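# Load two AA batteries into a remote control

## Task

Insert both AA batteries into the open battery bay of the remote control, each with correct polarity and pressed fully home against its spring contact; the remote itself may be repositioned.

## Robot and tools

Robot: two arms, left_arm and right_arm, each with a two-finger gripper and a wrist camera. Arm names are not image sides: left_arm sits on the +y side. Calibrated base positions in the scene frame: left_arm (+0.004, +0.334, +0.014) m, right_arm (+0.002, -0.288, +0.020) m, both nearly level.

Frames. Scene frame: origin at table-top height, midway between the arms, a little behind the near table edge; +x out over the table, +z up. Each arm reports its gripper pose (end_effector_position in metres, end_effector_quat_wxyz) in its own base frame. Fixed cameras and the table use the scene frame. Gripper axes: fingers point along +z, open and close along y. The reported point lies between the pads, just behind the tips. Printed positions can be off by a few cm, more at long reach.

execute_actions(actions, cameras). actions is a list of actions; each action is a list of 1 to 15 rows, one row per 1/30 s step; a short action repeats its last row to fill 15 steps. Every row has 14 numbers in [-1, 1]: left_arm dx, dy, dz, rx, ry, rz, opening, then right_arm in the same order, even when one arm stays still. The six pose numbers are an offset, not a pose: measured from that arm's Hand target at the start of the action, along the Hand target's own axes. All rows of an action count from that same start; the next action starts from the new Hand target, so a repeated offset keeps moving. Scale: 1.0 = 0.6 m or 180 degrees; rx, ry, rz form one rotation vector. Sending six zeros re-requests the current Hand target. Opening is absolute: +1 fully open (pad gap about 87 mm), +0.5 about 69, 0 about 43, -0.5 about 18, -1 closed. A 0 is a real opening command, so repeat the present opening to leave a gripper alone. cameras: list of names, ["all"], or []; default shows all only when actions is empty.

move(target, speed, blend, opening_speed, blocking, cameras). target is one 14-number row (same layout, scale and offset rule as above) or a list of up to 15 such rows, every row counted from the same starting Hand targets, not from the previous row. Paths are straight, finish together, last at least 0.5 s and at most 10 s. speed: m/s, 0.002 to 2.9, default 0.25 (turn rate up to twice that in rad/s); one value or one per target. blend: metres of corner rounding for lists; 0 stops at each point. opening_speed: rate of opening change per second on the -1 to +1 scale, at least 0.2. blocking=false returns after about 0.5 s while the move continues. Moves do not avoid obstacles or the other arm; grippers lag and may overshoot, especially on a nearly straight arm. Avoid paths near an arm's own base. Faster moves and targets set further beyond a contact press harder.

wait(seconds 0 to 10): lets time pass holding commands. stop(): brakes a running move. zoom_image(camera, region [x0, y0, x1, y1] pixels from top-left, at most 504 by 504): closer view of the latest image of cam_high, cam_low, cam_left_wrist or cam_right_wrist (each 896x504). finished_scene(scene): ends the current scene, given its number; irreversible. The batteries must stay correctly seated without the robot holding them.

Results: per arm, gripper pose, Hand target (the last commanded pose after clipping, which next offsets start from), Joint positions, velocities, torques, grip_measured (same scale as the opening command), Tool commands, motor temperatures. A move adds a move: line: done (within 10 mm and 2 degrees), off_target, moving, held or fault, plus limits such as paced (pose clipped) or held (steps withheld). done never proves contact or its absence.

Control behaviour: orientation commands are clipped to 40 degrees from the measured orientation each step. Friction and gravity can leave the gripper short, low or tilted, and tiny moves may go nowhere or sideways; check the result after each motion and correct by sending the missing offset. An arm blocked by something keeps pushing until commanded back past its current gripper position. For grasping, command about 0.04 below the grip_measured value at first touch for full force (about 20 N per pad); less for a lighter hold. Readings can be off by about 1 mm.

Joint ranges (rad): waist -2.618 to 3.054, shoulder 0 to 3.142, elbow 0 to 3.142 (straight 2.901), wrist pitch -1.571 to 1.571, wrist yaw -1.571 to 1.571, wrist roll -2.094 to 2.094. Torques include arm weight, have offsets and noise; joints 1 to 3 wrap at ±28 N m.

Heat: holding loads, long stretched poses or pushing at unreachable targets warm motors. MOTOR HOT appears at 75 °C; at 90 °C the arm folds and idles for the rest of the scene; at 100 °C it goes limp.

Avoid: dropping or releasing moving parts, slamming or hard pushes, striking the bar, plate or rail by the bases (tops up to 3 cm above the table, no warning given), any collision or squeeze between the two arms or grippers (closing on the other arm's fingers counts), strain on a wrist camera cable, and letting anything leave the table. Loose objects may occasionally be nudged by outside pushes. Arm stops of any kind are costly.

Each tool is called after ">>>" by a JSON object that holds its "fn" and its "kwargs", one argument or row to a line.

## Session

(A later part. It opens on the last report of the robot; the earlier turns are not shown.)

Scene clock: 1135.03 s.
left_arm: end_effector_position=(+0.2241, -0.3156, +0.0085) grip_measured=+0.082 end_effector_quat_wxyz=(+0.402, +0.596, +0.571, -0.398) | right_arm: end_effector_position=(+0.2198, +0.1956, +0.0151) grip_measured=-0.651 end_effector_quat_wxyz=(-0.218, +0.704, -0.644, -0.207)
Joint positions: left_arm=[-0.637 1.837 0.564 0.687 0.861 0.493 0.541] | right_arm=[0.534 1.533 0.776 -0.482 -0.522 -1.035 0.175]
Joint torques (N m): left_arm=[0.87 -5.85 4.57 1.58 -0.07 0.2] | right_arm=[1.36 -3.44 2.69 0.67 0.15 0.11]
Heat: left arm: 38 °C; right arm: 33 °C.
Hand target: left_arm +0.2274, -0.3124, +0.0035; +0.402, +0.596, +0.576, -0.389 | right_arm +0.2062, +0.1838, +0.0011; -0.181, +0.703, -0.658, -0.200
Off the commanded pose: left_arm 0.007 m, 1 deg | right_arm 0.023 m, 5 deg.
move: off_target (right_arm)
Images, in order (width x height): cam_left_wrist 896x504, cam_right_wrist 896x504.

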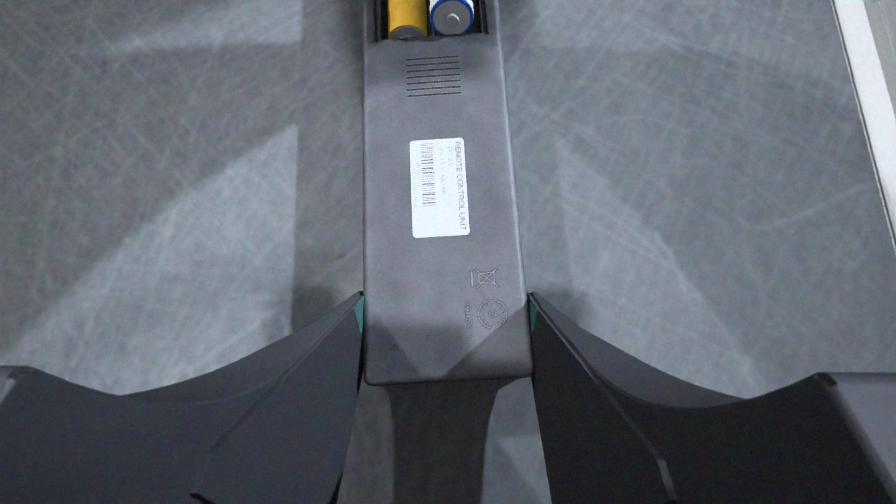

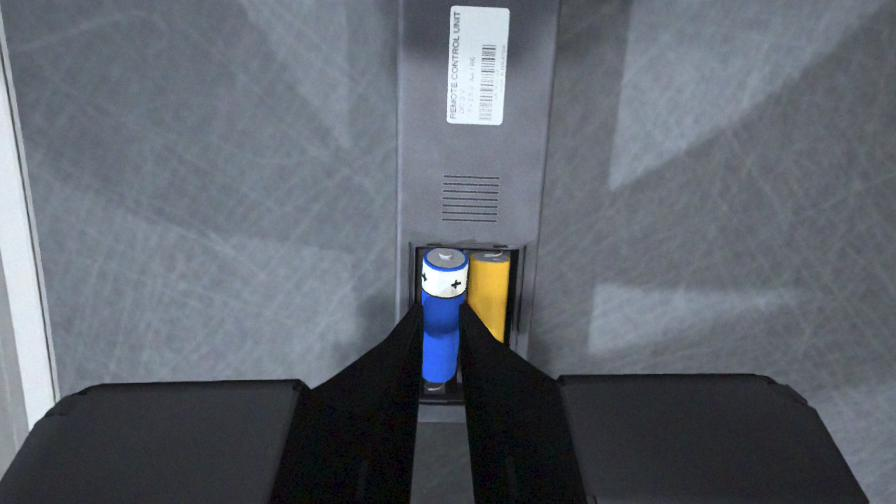

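>>> {"fn": "move", "kwargs": {
  "target": [
    [0,0,0,0,0,0,-0.1,-0.008,0.016,-0.016,0,0,0,-0.73],
    [0,0,0,0,0,0,-0.1,0.012,0.016,0.004,0,0.03,0,-0.73]
  ],
  "speed": 0.04,
  "cameras": ["cam_right_wrist","cam_left_wrist"]
}}

>>> {"fn": "zoom_image", "kwargs": {
  "camera": "cam_right_wrist",
  "region": [360, 200, 530, 400]
}}

>>> {"fn": "zoom_image", "kwargs": {
  "camera": "cam_left_wrist",
  "region": [360, 0, 510, 70]
}}

Scene clock: 1145.80 s.
left_arm: end_effector_position=(+0.2226, -0.3156, +0.0085) grip_measured=+0.082 end_effector_quat_wxyz=(+0.400, +0.597, +0.568, -0.400) | right_arm: end_effector_position=(+0.2155, +0.1961, +0.0145) grip_measured=-0.651 end_effector_quat_wxyz=(-0.207, +0.713, -0.647, -0.171)
Joint positions: left_arm=[-0.637 1.837 0.564 0.683 0.869 0.498 0.541] | right_arm=[0.598 1.51 0.767 -0.479 -0.427 -0.994 0.175]
Joint torques (N m): left_arm=[0.92 -5.85 4.62 1.61 -0.16 0.16] | right_arm=[1.07 -1.66 3.18 0.37 0.19 0.1]
Heat: left arm: 38 °C; right arm: 33 °C.
Hand target: left_arm +0.2274, -0.3124, +0.0034; +0.402, +0.596, +0.576, -0.389 | right_arm +0.1969, +0.1783, -0.0046; -0.150, +0.711, -0.666, -0.167
Off the commanded pose: left_arm 0.008 m, 2 deg | right_arm 0.032 m, 7 deg.
move: off_target (right_arm)
Images, in order (width x height): cam_left_wrist 896x504, cam_right_wrist 896x504.

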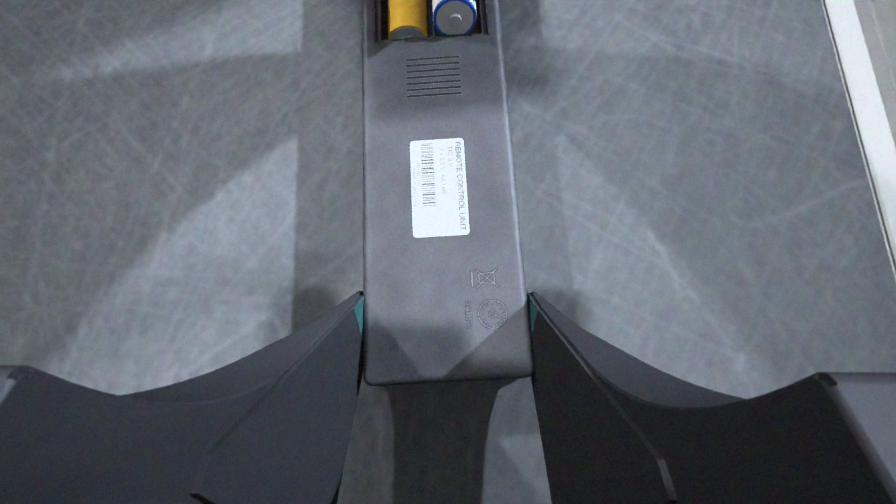

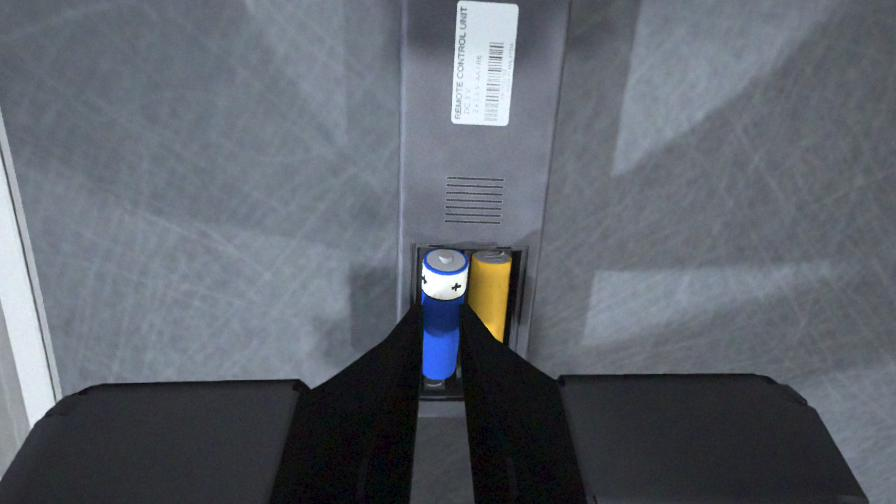

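Scaled by 2.520 from the camera's 896x504 image, which has a finer 1280x720 frame.

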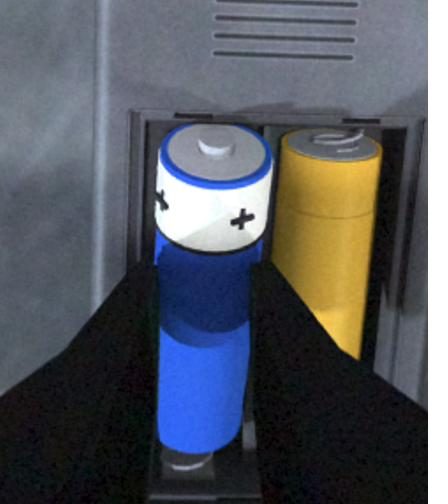

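Scaled by 3.360 from the camera's 896x504 image, which has a finer 1280x720 frame.

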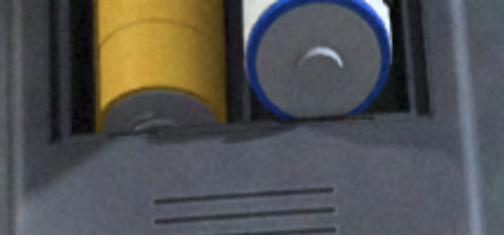

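>>> {"fn": "move", "kwargs": {
  "target": [
    [0,0,0,0,0,0,-0.1,0,-0.014,-0.01,0,0,0,-0.5],
    [0,0,0,0,0,0,-0.1,-0.055,-0.028,-0.085,0,-0.03,0,-0.4]
  ],
  "speed": 0.06,
  "cameras": ["cam_right_wrist","cam_left_wrist"]
}}

>>> {"fn": "zoom_image", "kwargs": {
  "camera": "cam_right_wrist",
  "region": [400, 150, 570, 350]
}}

>>> {"fn": "zoom_image", "kwargs": {
  "camera": "cam_left_wrist",
  "region": [360, 0, 510, 70]
}}

Scene clock: 1180.47 s.
left_arm: end_effector_position=(+0.2229, -0.3155, +0.0083) grip_measured=+0.082 end_effector_quat_wxyz=(+0.401, +0.597, +0.569, -0.399) | right_arm: end_effector_position=(+0.2081, +0.1825, +0.0425) grip_measured=-0.400 end_effector_quat_wxyz=(-0.160, +0.700, -0.667, -0.200)
Joint positions: left_arm=[-0.637 1.837 0.564 0.683 0.866 0.498 0.541] | right_arm=[0.545 1.507 0.904 -0.744 -0.472 -1.019 0.3]
Joint torques (N m): left_arm=[0.84 -5.85 4.6 1.63 -0.12 0.15] | right_arm=[-0.21 -6.84 6.39 0.7 -0.44 -0.13]
Heat: left arm: 37 °C; right arm: 32 °C.
Hand target: left_arm +0.2274, -0.3124, +0.0034; +0.402, +0.596, +0.576, -0.389 | right_arm +0.2137, +0.1868, +0.0555; -0.181, +0.703, -0.658, -0.200
Off the commanded pose: left_arm 0.007 m, 1 deg | right_arm 0.015 m, 3 deg.
move: off_target (right_arm); target 2's new opening was sent with right_arm's hand 0.015 m and 3 deg from that target
Images, in order (width x height): cam_left_wrist 896x504, cam_right_wrist 896x504.

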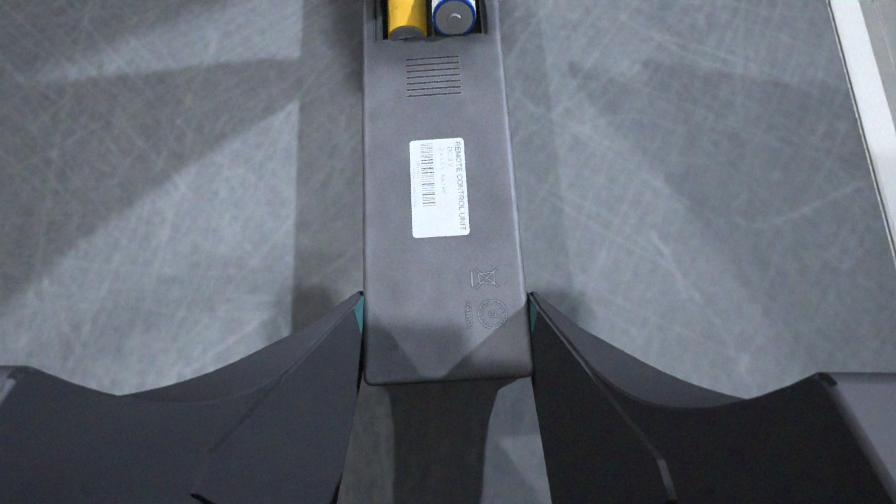

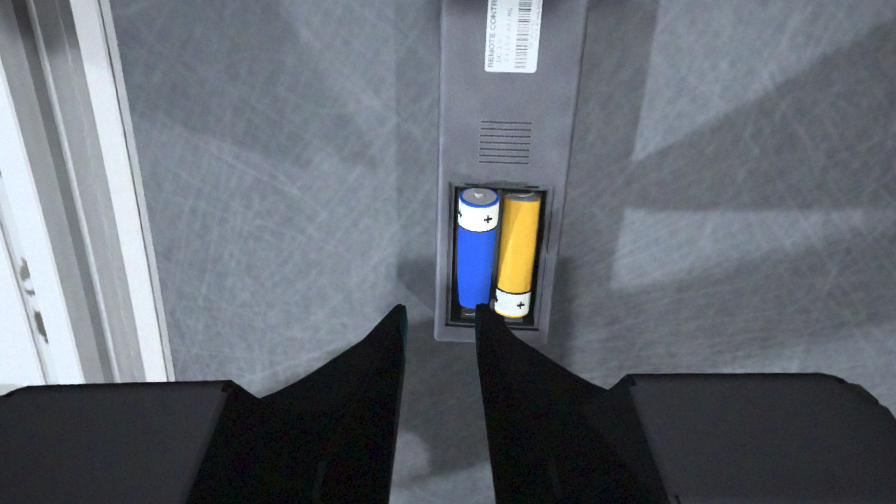

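Scaled by 2.520 from the camera's 896x504 image, which has a finer 1280x720 frame.

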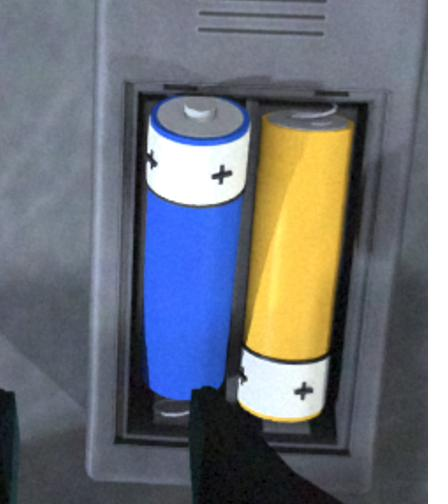

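Scaled by 3.360 from the camera's 896x504 image, which has a finer 1280x720 frame.

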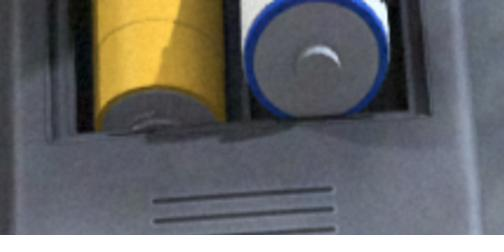

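>>> {"fn": "move", "kwargs": {
  "target": [
    [0,0,0,0,0,0,-0.1,0,0,0,0,-0.043,0,-0.7],
    [0,0,0,0,0,0,-0.1,-0.0048,-0.0092,0.0526,0,-0.043,0,-0.7],
    [0,0,0,0,0,0,-0.1,0.0522,0.001,0.0961,0,-0.043,0,-0.7]
  ],
  "speed": [0.1,0.1,0.04],
  "cameras": ["cam_right_wrist","cam_left_wrist"]
}}

>>> {"fn": "zoom_image", "kwargs": {
  "camera": "cam_right_wrist",
  "region": [360, 200, 530, 400]
}}

>>> {"fn": "zoom_image", "kwargs": {
  "camera": "cam_left_wrist",
  "region": [360, 0, 510, 70]
}}

Scene clock: 1221.00 s.
left_arm: end_effector_position=(+0.2229, -0.3155, +0.0083) grip_measured=+0.082 end_effector_quat_wxyz=(+0.401, +0.597, +0.569, -0.399) | right_arm: end_effector_position=(+0.2219, +0.2013, +0.0185) grip_measured=-0.698 end_effector_quat_wxyz=(-0.260, +0.679, -0.635, -0.262)
Joint positions: left_arm=[-0.637 1.837 0.564 0.683 0.866 0.498 0.541] | right_arm=[0.461 1.531 0.733 -0.404 -0.676 -1.046 0.151]
Joint torques (N m): left_arm=[0.81 -5.85 4.6 1.61 -0.14 0.16] | right_arm=[1.22 -0.59 1.14 1.23 0.26 -0.29]
Heat: left arm: 37 °C; right arm: 34 °C.
Hand target: left_arm +0.2274, -0.3124, +0.0034; +0.402, +0.596, +0.576, -0.389 | right_arm +0.2123, +0.1899, -0.0100; -0.225, +0.688, -0.644, -0.247
Off the commanded pose: left_arm 0.007 m, 1 deg | right_arm 0.032 m, 5 deg.
move: off_target (right_arm)
Images, in order (width x height): cam_left_wrist 896x504, cam_right_wrist 896x504.

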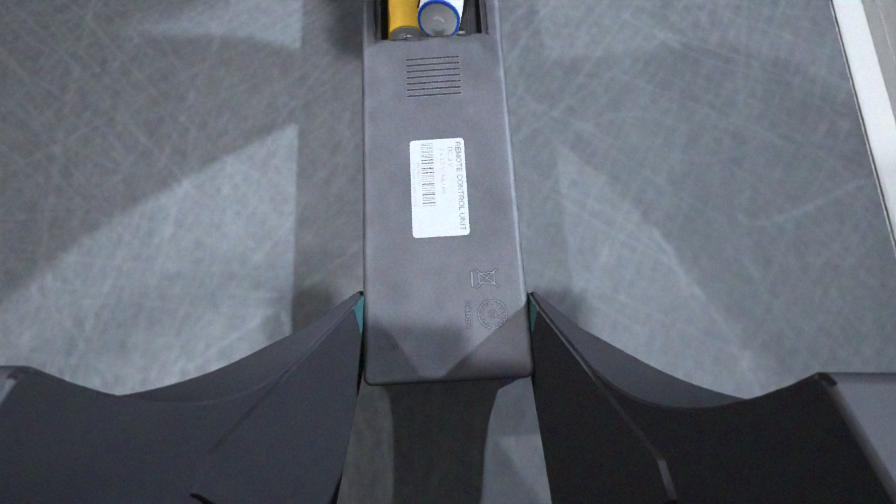

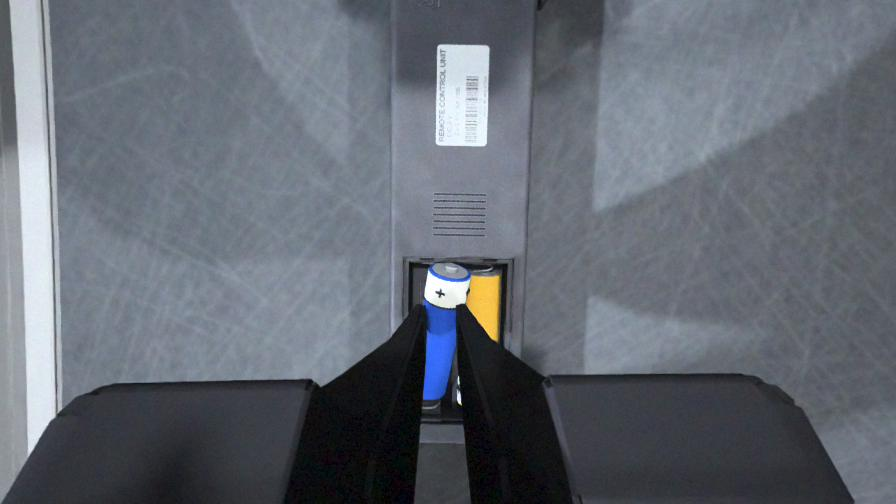

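Scaled by 2.520 from the camera's 896x504 image, which has a finer 1280x720 frame.

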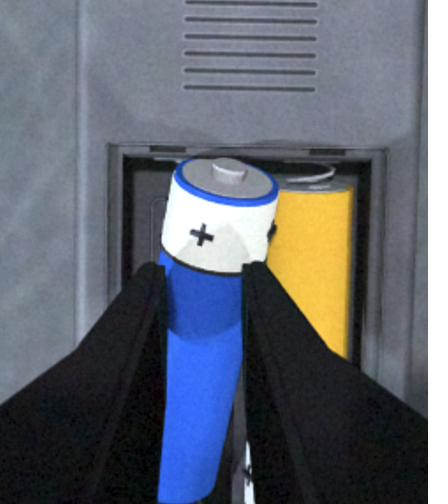

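Scaled by 3.360 from the camera's 896x504 image, which has a finer 1280x720 frame.

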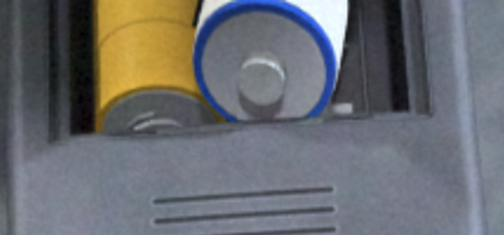

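>>> {"fn": "move", "kwargs": {
  "target": [
    [0,0,0,0,0,0,-0.1,-0.047,-0.018,-0.075,0,0,0,-0.7],
    [0,0,0,0,0,0,-0.1,-0.047,-0.018,-0.075,0,0,0,-0.3],
    [0,0,0,0,0,0,-0.1,-0.030,-0.018,-0.036,0,0,0,-0.3]
  ],
  "speed": 0.08,
  "cameras": ["cam_right_wrist"]
}}

>>> {"fn": "zoom_image", "kwargs": {
  "camera": "cam_right_wrist",
  "region": [360, 200, 530, 400]
}}

Scene clock: 1242.67 s.
left_arm: end_effector_position=(+0.2234, -0.3153, +0.0081) grip_measured=+0.082 end_effector_quat_wxyz=(+0.401, +0.597, +0.570, -0.398) | right_arm: end_effector_position=(+0.2240, +0.1902, +0.0220) grip_measured=-0.300 end_effector_quat_wxyz=(-0.229, +0.689, -0.642, -0.247)
Joint positions: left_arm=[-0.637 1.837 0.564 0.683 0.864 0.498 0.541] | right_arm=[0.451 1.546 0.798 -0.529 -0.631 -1.093 0.35]
Joint torques (N m): left_arm=[0.87 -5.89 4.6 1.62 -0.11 0.16] | right_arm=[0.84 -3.55 4.29 1.03 -0.3 0.11]
Heat: left arm: 37 °C; right arm: 33 °C.
Hand target: left_arm +0.2274, -0.3124, +0.0034; +0.402, +0.596, +0.576, -0.389 | right_arm +0.2233, +0.1911, +0.0180; -0.225, +0.688, -0.644, -0.247
Off the commanded pose: left_arm 0.007 m, 1 deg | right_arm 0.004 m, 1 deg.
move: done; target 2's new opening was sent with right_arm's hand 0.014 m and 3 deg from that target
Images, in order (width x height): cam_right_wrist 896x504.

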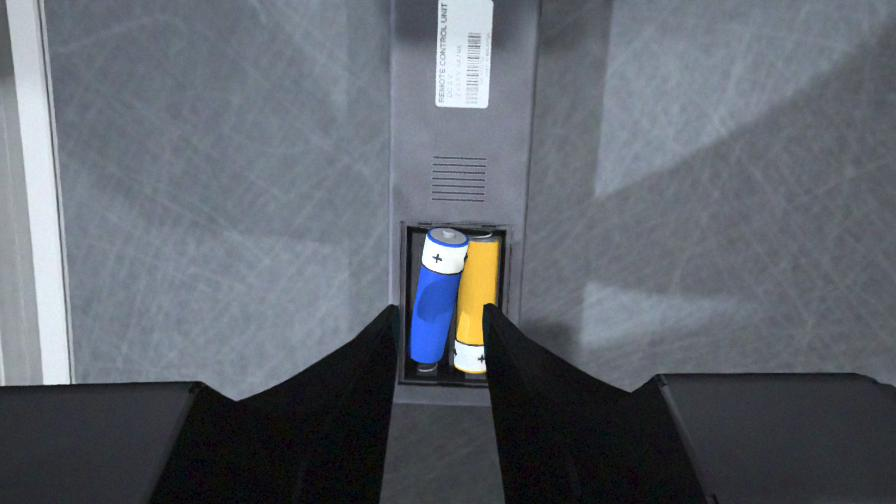

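Scaled by 2.520 from the camera's 896x504 image, which has a finer 1280x720 frame.

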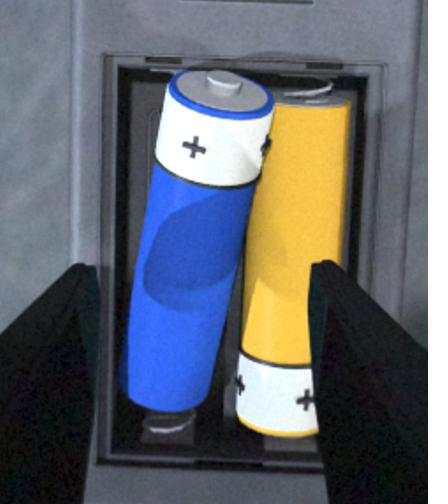

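>>> {"fn": "move", "kwargs": {
  "target": [
    [0,0,0,0,0,0,-0.1,-0.0053,0.0,0.0148,0,0,0,-0.3],
    [0,0,0,0,0,0,-0.1,-0.0053,0.0,0.0148,0,0,0,-0.78]
  ],
  "speed": 0.05,
  "opening_speed": 0.5,
  "cameras": ["cam_right_wrist"]
}}

>>> {"fn": "zoom_image", "kwargs": {
  "camera": "cam_right_wrist",
  "region": [360, 200, 530, 400]
}}

Scene clock: 1252.17 s.
left_arm: end_effector_position=(+0.2236, -0.3153, +0.0081) grip_measured=+0.082 end_effector_quat_wxyz=(+0.401, +0.597, +0.570, -0.398) | right_arm: end_effector_position=(+0.2229, +0.1982, +0.0174) grip_measured=-0.650 end_effector_quat_wxyz=(-0.228, +0.687, -0.644, -0.248)
Joint positions: left_arm=[-0.637 1.837 0.564 0.683 0.863 0.498 0.541] | right_arm=[0.48 1.563 0.793 -0.487 -0.622 -1.053 0.175]
Joint torques (N m): left_arm=[0.87 -5.83 4.62 1.63 -0.09 0.15] | right_arm=[0.83 -3.59 4.18 1.12 -0.29 0.03]
Heat: left arm: 37 °C; right arm: 33 °C.
Hand target: left_arm +0.2274, -0.3124, +0.0034; +0.402, +0.596, +0.576, -0.389 | right_arm +0.2226, +0.1990, +0.0131; -0.225, +0.688, -0.644, -0.247
Off the commanded pose: left_arm 0.007 m, 1 deg | right_arm 0.004 m, 0 deg.
move: done
Images, in order (width x height): cam_right_wrist 896x504.

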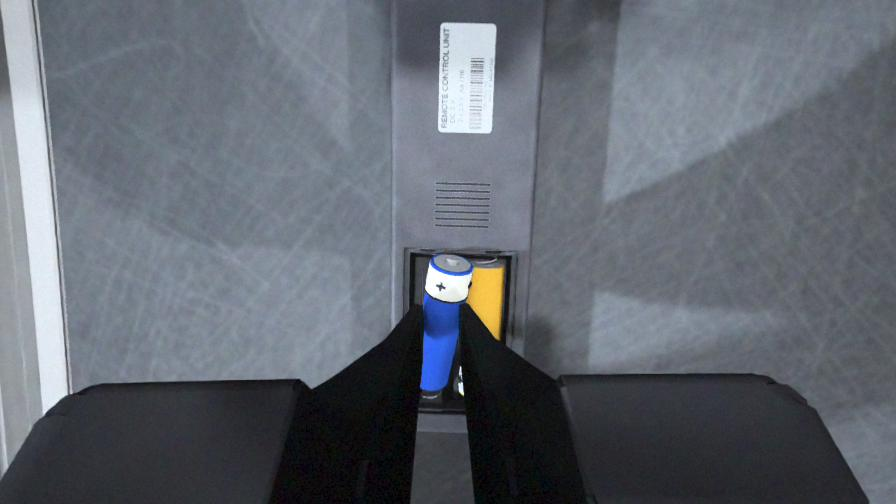

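Scaled by 2.520 from the camera's 896x504 image, which has a finer 1280x720 frame.

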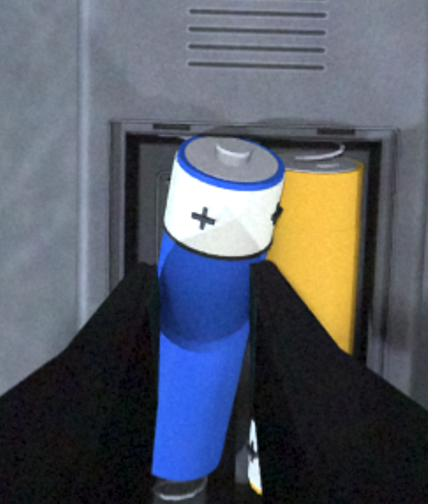

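>>> {"fn": "move", "kwargs": {
  "target": [
    [0,0,0,0,0,0,-0.1,-0.084,0,-0.1036,0,0,0,-0.78],
    [0,0,0,0,0,0,-0.1,0.131,-0.1595,-0.228,0,0.05,0,-0.78]
  ],
  "speed": [0.08,0.2],
  "cameras": ["cam_right_wrist","cam_left_wrist"]
}}

>>> {"fn": "zoom_image", "kwargs": {
  "camera": "cam_left_wrist",
  "region": [360, 0, 510, 70]
}}

Scene clock: 1265.63 s.
left_arm: end_effector_position=(+0.2237, -0.3153, +0.0081) grip_measured=+0.082 end_effector_quat_wxyz=(+0.401, +0.597, +0.570, -0.397) | right_arm: end_effector_position=(+0.3254, +0.0596, +0.0689) grip_measured=-0.780 end_effector_quat_wxyz=(-0.178, +0.701, -0.663, -0.193)
Joint positions: left_arm=[-0.637 1.837 0.564 0.684 0.862 0.498 0.541] | right_arm=[0.021 1.821 1.365 -1.143 -0.53 -1.612 0.11]
Joint torques (N m): left_arm=[0.87 -5.89 4.6 1.61 -0.09 0.16] | right_arm=[0.25 -5.33 6.28 0.1 -0.26 -0.12]
Heat: left arm: 37 °C; right arm: 33 °C.
Hand target: left_arm +0.2274, -0.3124, +0.0034; +0.402, +0.596, +0.576, -0.389 | right_arm +0.3285, +0.0587, +0.0690; -0.174, +0.705, -0.660, -0.192
Off the commanded pose: left_arm 0.007 m, 1 deg | right_arm 0.003 m, 1 deg.
move: done
Images, in order (width x height): cam_left_wrist 896x504, cam_right_wrist 896x504.

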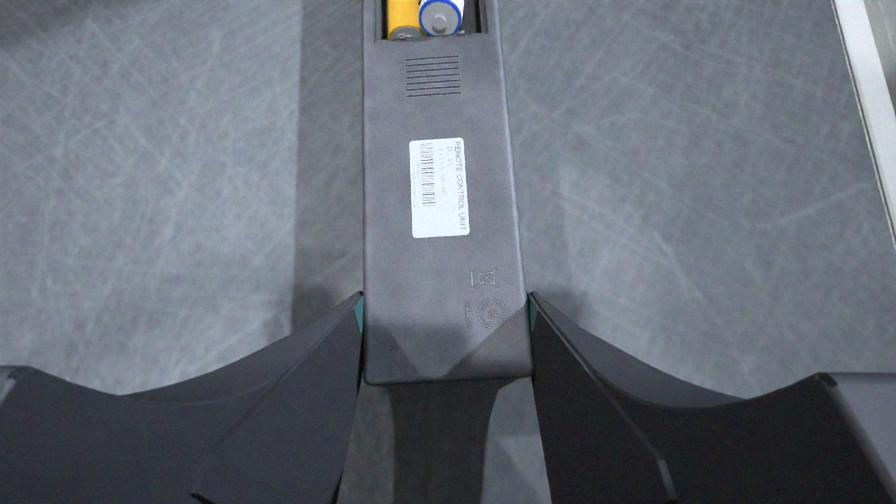

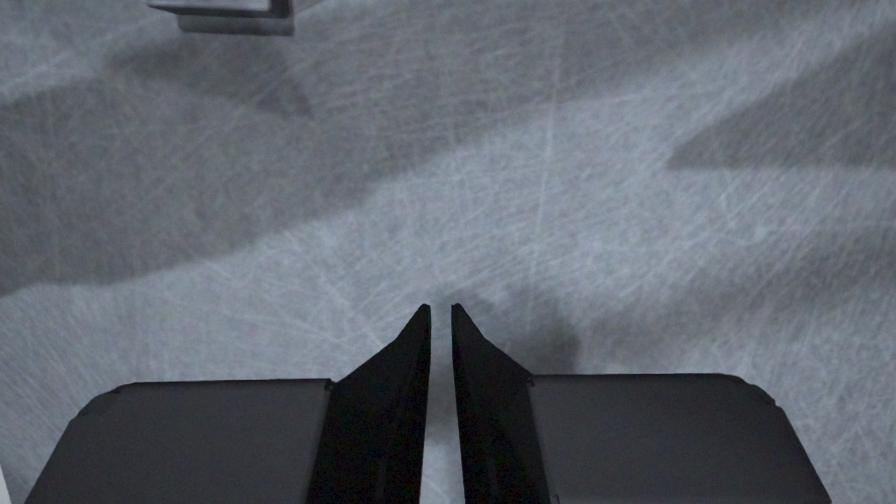

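Scaled by 3.360 from the camera's 896x504 image, which has a finer 1280x720 frame.

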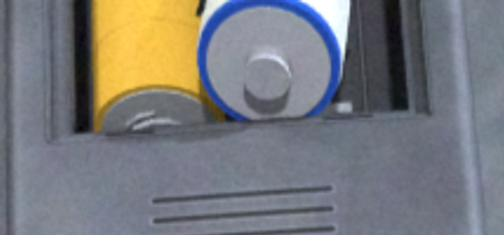

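>>> {"fn": "move", "kwargs": {
  "target": [0,0,0,0,0,0,-0.1,-0.1943,0.1567,0.1584,0.0223,-0.05,0.0319,-0.3],
  "speed": 0.2,
  "cameras": ["cam_right_wrist"]
}}

>>> {"fn": "zoom_image", "kwargs": {
  "camera": "cam_right_wrist",
  "region": [360, 180, 530, 380]
}}

Scene clock: 1275.73 s.
left_arm: end_effector_position=(+0.2237, -0.3153, +0.0081) grip_measured=+0.082 end_effector_quat_wxyz=(+0.401, +0.597, +0.570, -0.397) | right_arm: end_effector_position=(+0.2227, +0.1982, +0.0392) grip_measured=-0.300 end_effector_quat_wxyz=(-0.225, +0.647, -0.689, -0.238)
Joint positions: left_arm=[-0.637 1.837 0.564 0.684 0.862 0.498 0.541] | right_arm=[0.498 1.495 0.827 -0.539 -0.573 -0.901 0.35]
Joint torques (N m): left_arm=[0.9 -5.85 4.63 1.62 -0.1 0.16] | right_arm=[0.85 -6.94 4.42 1.2 -0.25 0.11]
Heat: left arm: 37 °C; right arm: 34 °C.
Hand target: left_arm +0.2274, -0.3124, +0.0034; +0.402, +0.596, +0.576, -0.389 | right_arm +0.2246, +0.2005, +0.0459; -0.240, +0.647, -0.685, -0.232
Off the commanded pose: left_arm 0.007 m, 1 deg | right_arm 0.007 m, 2 deg.
move: done
Images, in order (width x height): cam_right_wrist 896x504.

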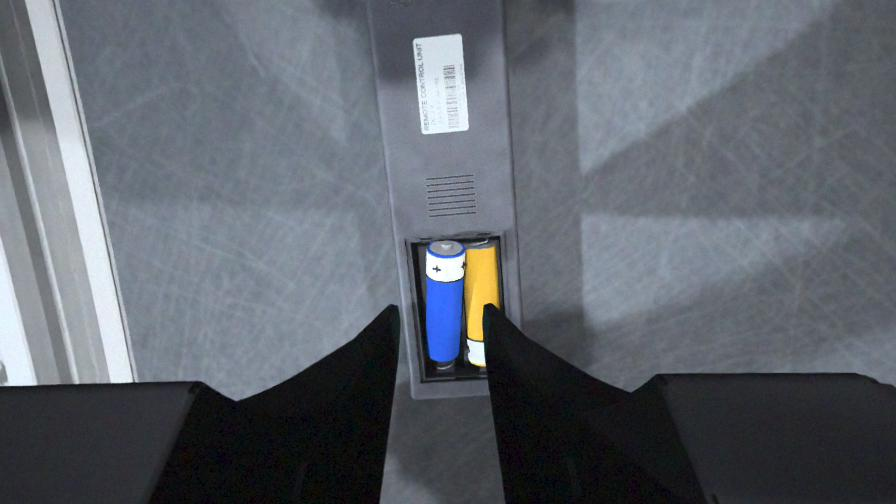

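Scaled by 2.520 from the camera's 896x504 image, which has a finer 1280x720 frame.

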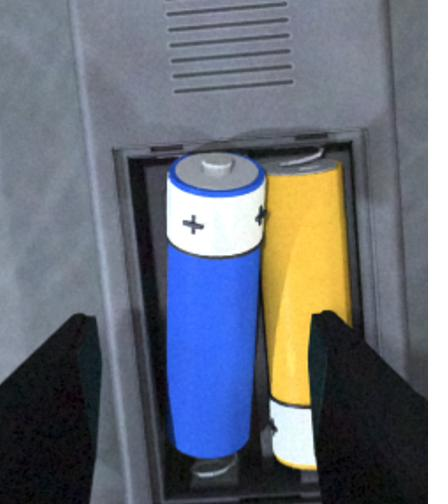

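>>> {"fn": "move", "kwargs": {
  "target": [
    [0,0,0,0,0,0,-0.1,0,0,0,0,0,0,-0.46],
    [0,0,0,0,0,0,-0.1,0.0429,-0.0017,0.0425,0,0,0,-0.46],
    [0,0,0,0,0,0,-0.1,0.0429,-0.0017,0.0425,0,0,0,-0.78]
  ],
  "speed": 0.06,
  "opening_speed": 0.5,
  "cameras": ["cam_right_wrist"]
}}

>>> {"fn": "zoom_image", "kwargs": {
  "camera": "cam_right_wrist",
  "region": [360, 180, 530, 380]
}}

Scene clock: 1290.17 s.
left_arm: end_effector_position=(+0.2237, -0.3153, +0.0081) grip_measured=+0.082 end_effector_quat_wxyz=(+0.401, +0.597, +0.570, -0.397) | right_arm: end_effector_position=(+0.2230, +0.1976, +0.0154) grip_measured=-0.633 end_effector_quat_wxyz=(-0.241, +0.646, -0.685, -0.236)
Joint positions: left_arm=[-0.637 1.837 0.564 0.684 0.862 0.498 0.541] | right_arm=[0.492 1.519 0.731 -0.386 -0.579 -0.901 0.184]
Joint torques (N m): left_arm=[0.85 -5.85 4.57 1.61 -0.09 0.16] | right_arm=[-0.03 -2.86 4.23 1.31 -0.24 -0.08]
Heat: left arm: 37 °C; right arm: 34 °C.
Hand target: left_arm +0.2274, -0.3124, +0.0034; +0.402, +0.596, +0.576, -0.389 | right_arm +0.2250, +0.1964, +0.0099; -0.240, +0.647, -0.685, -0.232
Off the commanded pose: left_arm 0.007 m, 1 deg | right_arm 0.006 m, 0 deg.
move: done
Images, in order (width x height): cam_right_wrist 896x504.

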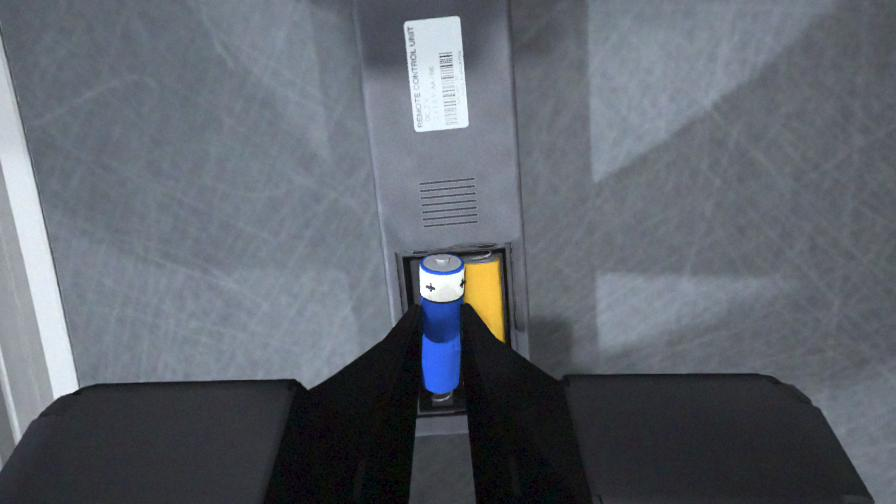

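Scaled by 2.520 from the camera's 896x504 image, which has a finer 1280x720 frame.

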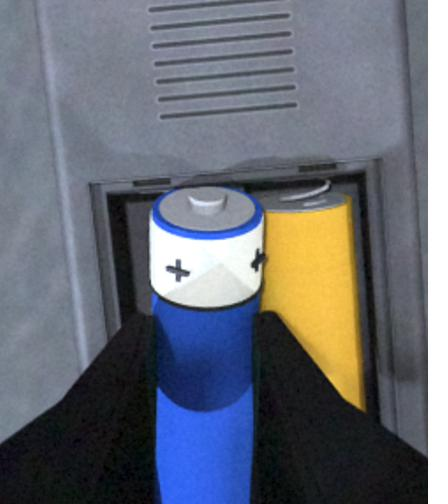

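>>> {"fn": "move", "kwargs": {
  "target": [
    [0,0,0,0,0,0,-0.1,-0.0839,0,-0.1036,0,0,0,-0.8],
    [0,0,0,0,0,0,-0.1,0.1075,-0.185,-0.2157,-0.02,0.05,-0.03,-0.8]
  ],
  "speed": [0.06,0.2],
  "cameras": ["cam_right_wrist"]
}}

Scene clock: 1300.77 s.
left_arm: end_effector_position=(+0.2238, -0.3156, +0.0085) grip_measured=+0.082 end_effector_quat_wxyz=(+0.402, +0.597, +0.569, -0.398) | right_arm: end_effector_position=(+0.3259, +0.0599, +0.0684) grip_measured=-0.634 end_effector_quat_wxyz=(-0.179, +0.698, -0.667, -0.191)
Joint positions: left_arm=[-0.638 1.837 0.564 0.686 0.863 0.498 0.541] | right_arm=[0.022 1.819 1.361 -1.134 -0.529 -1.601 0.183]
Joint torques (N m): left_arm=[0.85 -5.87 4.64 1.59 -0.09 0.17] | right_arm=[0.24 -5.41 6.34 0.11 -0.27 -0.13]
Heat: left arm: 37 °C; right arm: 34 °C.
Hand target: left_arm +0.2274, -0.3124, +0.0035; +0.402, +0.596, +0.576, -0.389 | right_arm +0.3292, +0.0591, +0.0690; -0.176, +0.702, -0.663, -0.191
Off the commanded pose: left_arm 0.007 m, 1 deg | right_arm 0.003 m, 1 deg.
move: done
Images, in order (width x height): cam_right_wrist 896x504.

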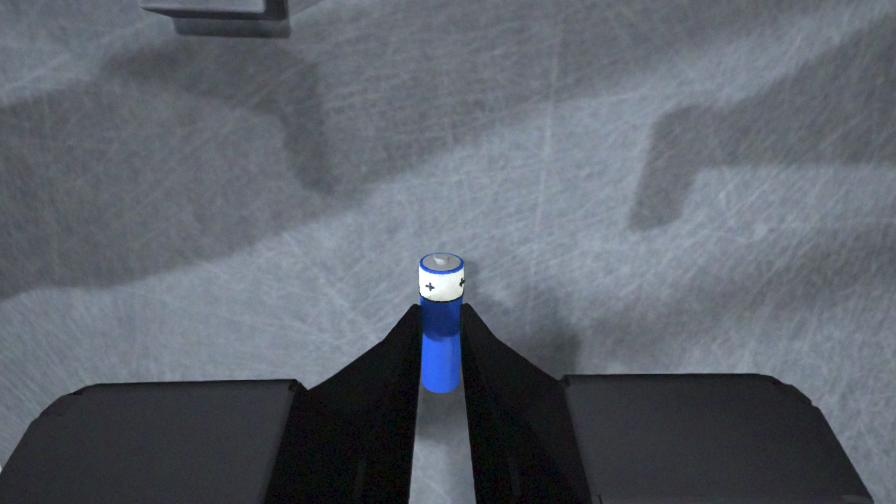

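>>> {"fn": "move", "kwargs": {
  "target": [
    [0,0,0,0,0,0,-0.1,0.05,0,0.0866,0,0,0,-0.78],
    [0,0,0,0,0,0,-0.1,0.06,0,0.104,0,0,0,-0.75],
    [0,0,0,0,0,0,-0.1,0.06,0,0.104,0,0,0,-0.45]
  ],
  "speed": [0.1,0.04,0.04],
  "opening_speed": 0.4,
  "cameras": ["cam_right_wrist"]
}}

Scene clock: 1310.03 s.
left_arm: end_effector_position=(+0.2238, -0.3156, +0.0085) grip_measured=+0.082 end_effector_quat_wxyz=(+0.402, +0.597, +0.569, -0.398) | right_arm: end_effector_position=(+0.3302, +0.0596, +0.0046) grip_measured=-0.450 end_effector_quat_wxyz=(-0.182, +0.700, -0.665, -0.187)
Joint positions: left_arm=[-0.638 1.837 0.564 0.686 0.863 0.498 0.541] | right_arm=[0.022 1.905 1.206 -0.883 -0.527 -1.603 0.275]
Joint torques (N m): left_arm=[0.88 -5.82 4.63 1.58 -0.1 0.16] | right_arm=[0.25 -5.29 3.88 0.36 -0.29 -0.11]
Heat: left arm: 38 °C; right arm: 35 °C.
Hand target: left_arm +0.2274, -0.3124, +0.0035; +0.402, +0.596, +0.576, -0.389 | right_arm +0.3288, +0.0591, -0.0030; -0.176, +0.702, -0.663, -0.191
Off the commanded pose: left_arm 0.007 m, 1 deg | right_arm 0.008 m, 1 deg.
move: done
Images, in order (width x height): cam_right_wrist 896x504.

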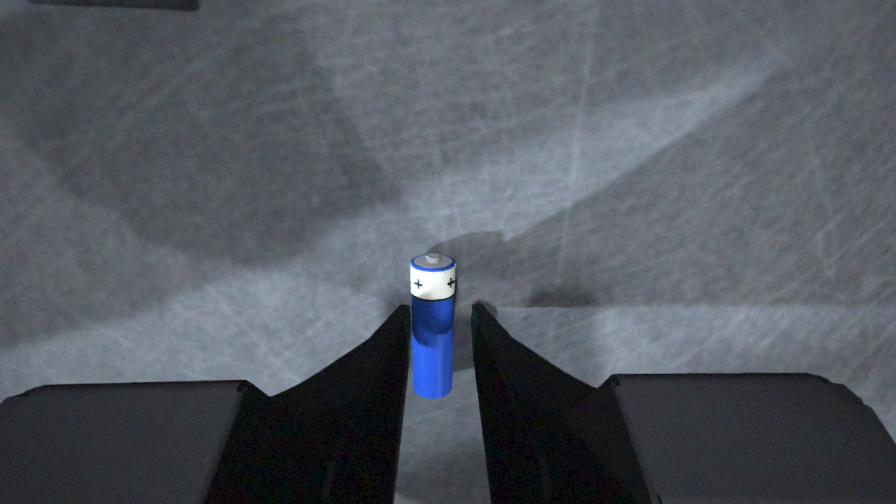

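>>> {"fn": "move", "kwargs": {
  "target": [
    [0,0,0,0,0,0,-0.1,-0.05,0,-0.0866,0,0,0,-0.4],
    [0,0,0,0,0,0,-0.1,-0.2147,0.144,0.0027,0.007,-0.05,0.01,-0.75]
  ],
  "speed": [0.1,0.2],
  "cameras": ["cam_right_wrist","cam_left_wrist"]
}}

>>> {"fn": "zoom_image", "kwargs": {
  "camera": "cam_right_wrist",
  "region": [380, 130, 550, 330]
}}

>>> {"fn": "zoom_image", "kwargs": {
  "camera": "cam_left_wrist",
  "region": [360, 0, 510, 70]
}}

Scene clock: 1324.10 s.
left_arm: end_effector_position=(+0.2238, -0.3156, +0.0085) grip_measured=+0.082 end_effector_quat_wxyz=(+0.402, +0.597, +0.569, -0.398) | right_arm: end_effector_position=(+0.2356, +0.1631, +0.0535) grip_measured=-0.750 end_effector_quat_wxyz=(-0.218, +0.671, -0.665, -0.245)
Joint positions: left_arm=[-0.638 1.837 0.564 0.686 0.863 0.498 0.541] | right_arm=[0.346 1.515 0.92 -0.758 -0.636 -1.162 0.125]
Joint torques (N m): left_arm=[0.9 -5.82 4.6 1.59 -0.08 0.17] | right_arm=[0.92 -7.16 4.34 0.88 -0.42 0.11]
Heat: left arm: 38 °C; right arm: 35 °C.
Hand target: left_arm +0.2274, -0.3124, +0.0035; +0.402, +0.596, +0.576, -0.389 | right_arm +0.2363, +0.1661, +0.0605; -0.232, +0.673, -0.660, -0.241
Off the commanded pose: left_arm 0.007 m, 1 deg | right_arm 0.008 m, 2 deg.
move: done
Images, in order (width x height): cam_left_wrist 896x504, cam_right_wrist 896x504.

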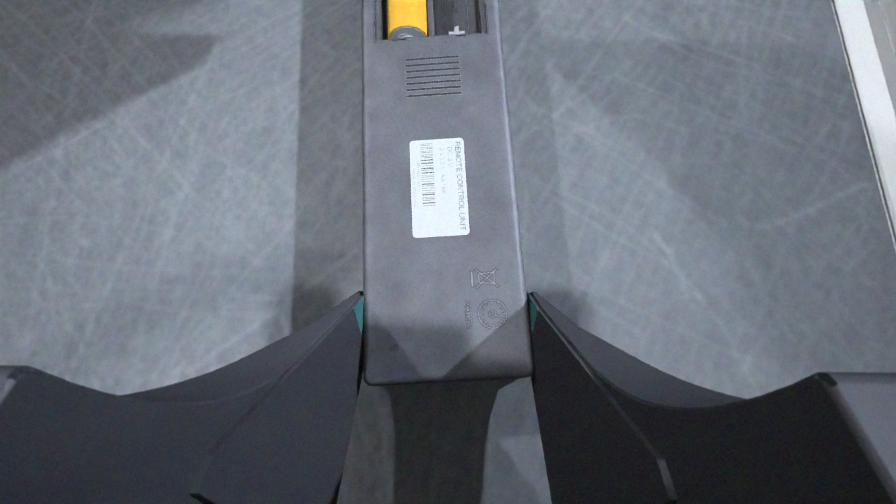

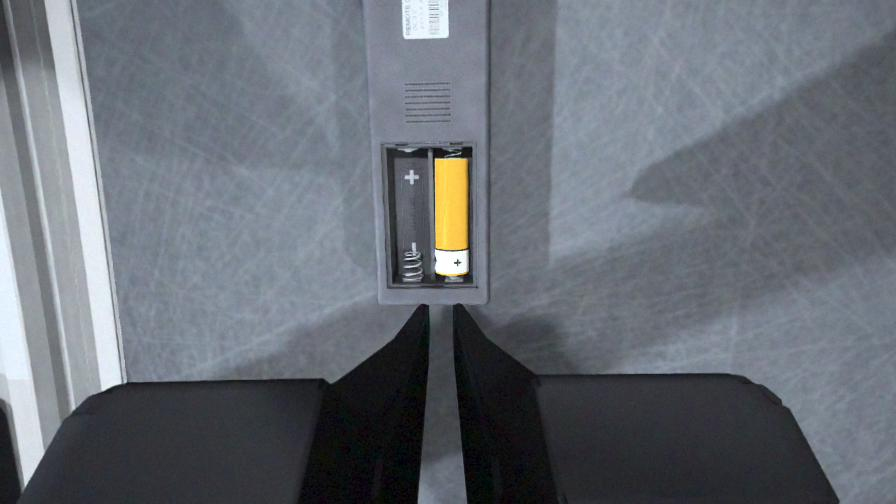

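Scaled by 2.520 from the camera's 896x504 image, which has a finer 1280x720 frame.

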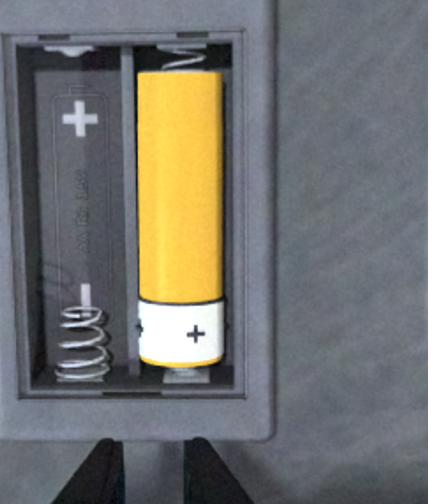

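Scaled by 3.360 from the camera's 896x504 image, which has a finer 1280x720 frame.

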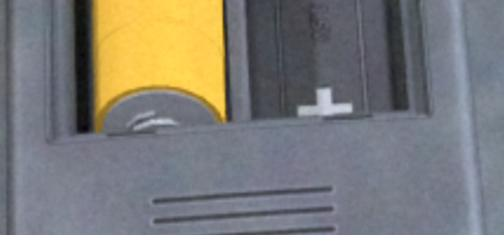

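>>> {"fn": "move", "kwargs": {
  "target": [
    [0,0,0,0,0,0,-0.1,0.0135,0.0222,0.0545,0,0,0,-1],
    [0,0,0,0,0,0,-0.1,0.0492,0.0222,0.0985,0,0,0,-1]
  ],
  "speed": [0.1,0.06],
  "cameras": ["cam_right_wrist"]
}}

>>> {"fn": "move", "kwargs": {
  "target": [
    [0,0,0,0,0,0,-0.1,-0.0189,0,-0.0233,0,0,0,-1],
    [0,0,0,0,0,0,-0.1,-0.0189,0.0075,-0.0233,0,0,0,-1],
    [0,0,0,0,0,0,-0.1,0,0.0075,0,0,0,0,-1]
  ],
  "speed": [0.1,0.1,0.06],
  "cameras": ["cam_right_wrist"]
}}

>>> {"fn": "move", "kwargs": {
  "target": [
    [0,0,0,0,0,0,-0.1,-0.0189,0,-0.0233,0,0,0,-1],
    [0,0,0,0,0,0,-0.1,-0.0189,-0.015,-0.0233,0,0,0,-1],
    [0,0,0,0,0,0,-0.1,0,-0.015,0,0,0,0,-1]
  ],
  "speed": [0.1,0.1,0.06],
  "cameras": ["cam_right_wrist"]
}}

Scene clock: 1351.30 s.
left_arm: end_effector_position=(+0.2240, -0.3156, +0.0084) grip_measured=+0.082 end_effector_quat_wxyz=(+0.402, +0.597, +0.569, -0.397) | right_arm: end_effector_position=(+0.2225, +0.1833, +0.0033) grip_measured=-1.000 end_effector_quat_wxyz=(-0.240, +0.674, -0.654, -0.247)
Joint positions: left_arm=[-0.638 1.837 0.564 0.686 0.861 0.498 0.541] | right_arm=[0.425 1.556 0.713 -0.412 -0.639 -1.071 0]
Joint torques (N m): left_arm=[0.84 -5.82 4.62 1.6 -0.07 0.16] | right_arm=[0.35 -3.06 3.77 1.08 -0.13 0.07]
Heat: left arm: 38 °C; right arm: 37 °C.
Hand target: left_arm +0.2273, -0.3125, +0.0035; +0.402, +0.596, +0.576, -0.389 | right_arm +0.2223, +0.1802, -0.0038; -0.232, +0.673, -0.660, -0.240
Off the commanded pose: left_arm 0.007 m, 1 deg | right_arm 0.008 m, 1 deg.
move: done
Images, in order (width x height): cam_right_wrist 896x504.

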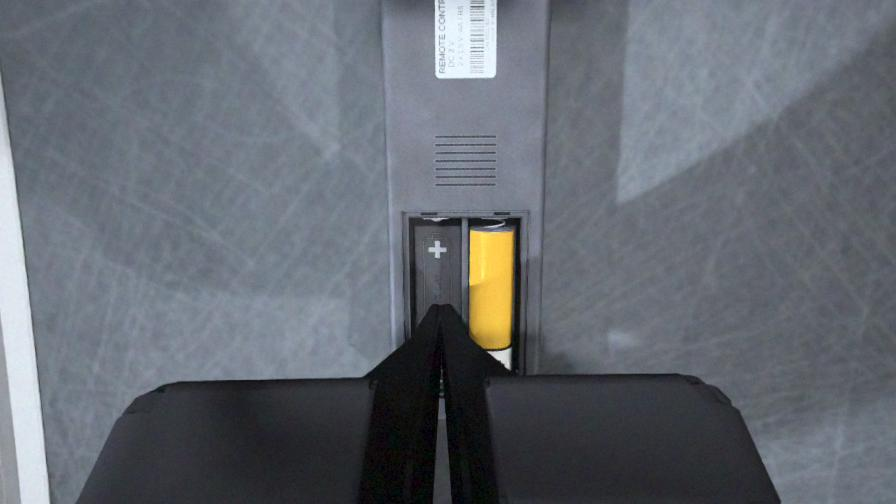

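Scene clock: 1353.10 s.
left_arm: end_effector_position=(+0.2240, -0.3156, +0.0084) grip_measured=+0.082 end_effector_quat_wxyz=(+0.402, +0.597, +0.569, -0.397) | right_arm: end_effector_position=(+0.2205, +0.1828, +0.0036) grip_measured=-1.000 end_effector_quat_wxyz=(-0.243, +0.675, -0.654, -0.242)
Joint positions: left_arm=[-0.638 1.837 0.564 0.686 0.861 0.498 0.541] | right_arm=[0.431 1.538 0.696 -0.401 -0.631 -1.064 0]
Joint torques (N m): left_arm=[0.91 -5.81 4.62 1.61 -0.08 0.16] | right_arm=[0.49 -2.84 3.75 1.05 -0.2 0.08]
Heat: left arm: 38 °C; right arm: 37 °C.
Hand target: left_arm +0.2273, -0.3125, +0.0035; +0.402, +0.596, +0.576, -0.389 | right_arm +0.2178, +0.1801, -0.0038; -0.232, +0.673, -0.660, -0.241
Off the commanded pose: left_arm 0.007 m, 1 deg | right_arm 0.008 m, 2 deg.
move: done
Images, in order (width x height): cam_right_wrist 896x504.

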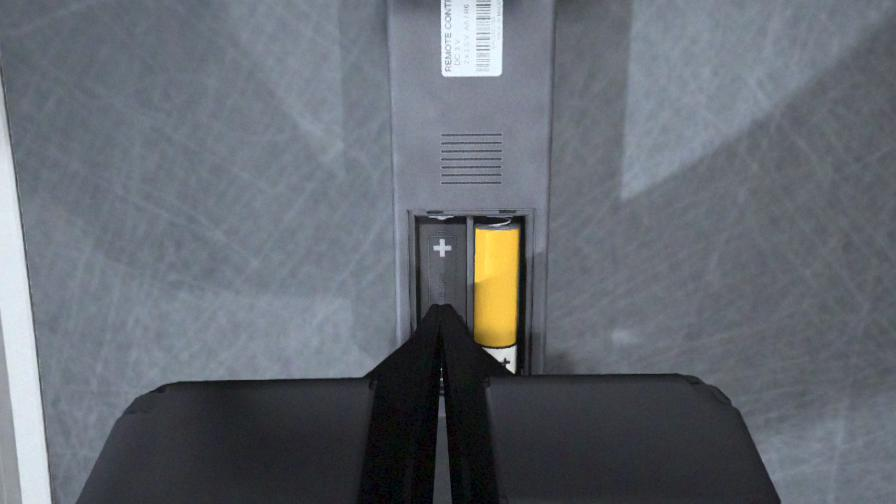

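Scene clock: 1355.03 s.
left_arm: end_effector_position=(+0.2240, -0.3156, +0.0084) grip_measured=+0.082 end_effector_quat_wxyz=(+0.402, +0.597, +0.569, -0.397) | right_arm: end_effector_position=(+0.2248, +0.1830, +0.0043) grip_measured=-1.000 end_effector_quat_wxyz=(-0.234, +0.670, -0.659, -0.247)
Joint positions: left_arm=[-0.638 1.837 0.564 0.686 0.861 0.498 0.541] | right_arm=[0.422 1.568 0.733 -0.432 -0.635 -1.065 0]
Joint torques (N m): left_arm=[0.87 -5.87 4.6 1.6 -0.07 0.17] | right_arm=[-0.13 -2.78 3.52 1.22 -0.19 -0.11]
Heat: left arm: 38 °C; right arm: 37 °C.
Hand target: left_arm +0.2273, -0.3125, +0.0035; +0.402, +0.596, +0.576, -0.389 | right_arm +0.2269, +0.1802, -0.0038; -0.232, +0.673, -0.660, -0.240
Off the commanded pose: left_arm 0.007 m, 1 deg | right_arm 0.009 m, 1 deg.
move: done
Images, in order (width x height): cam_right_wrist 896x504.

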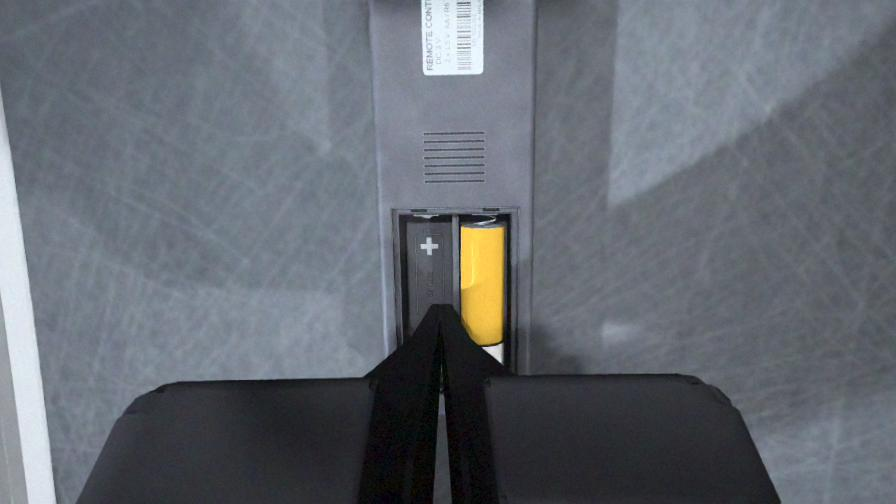

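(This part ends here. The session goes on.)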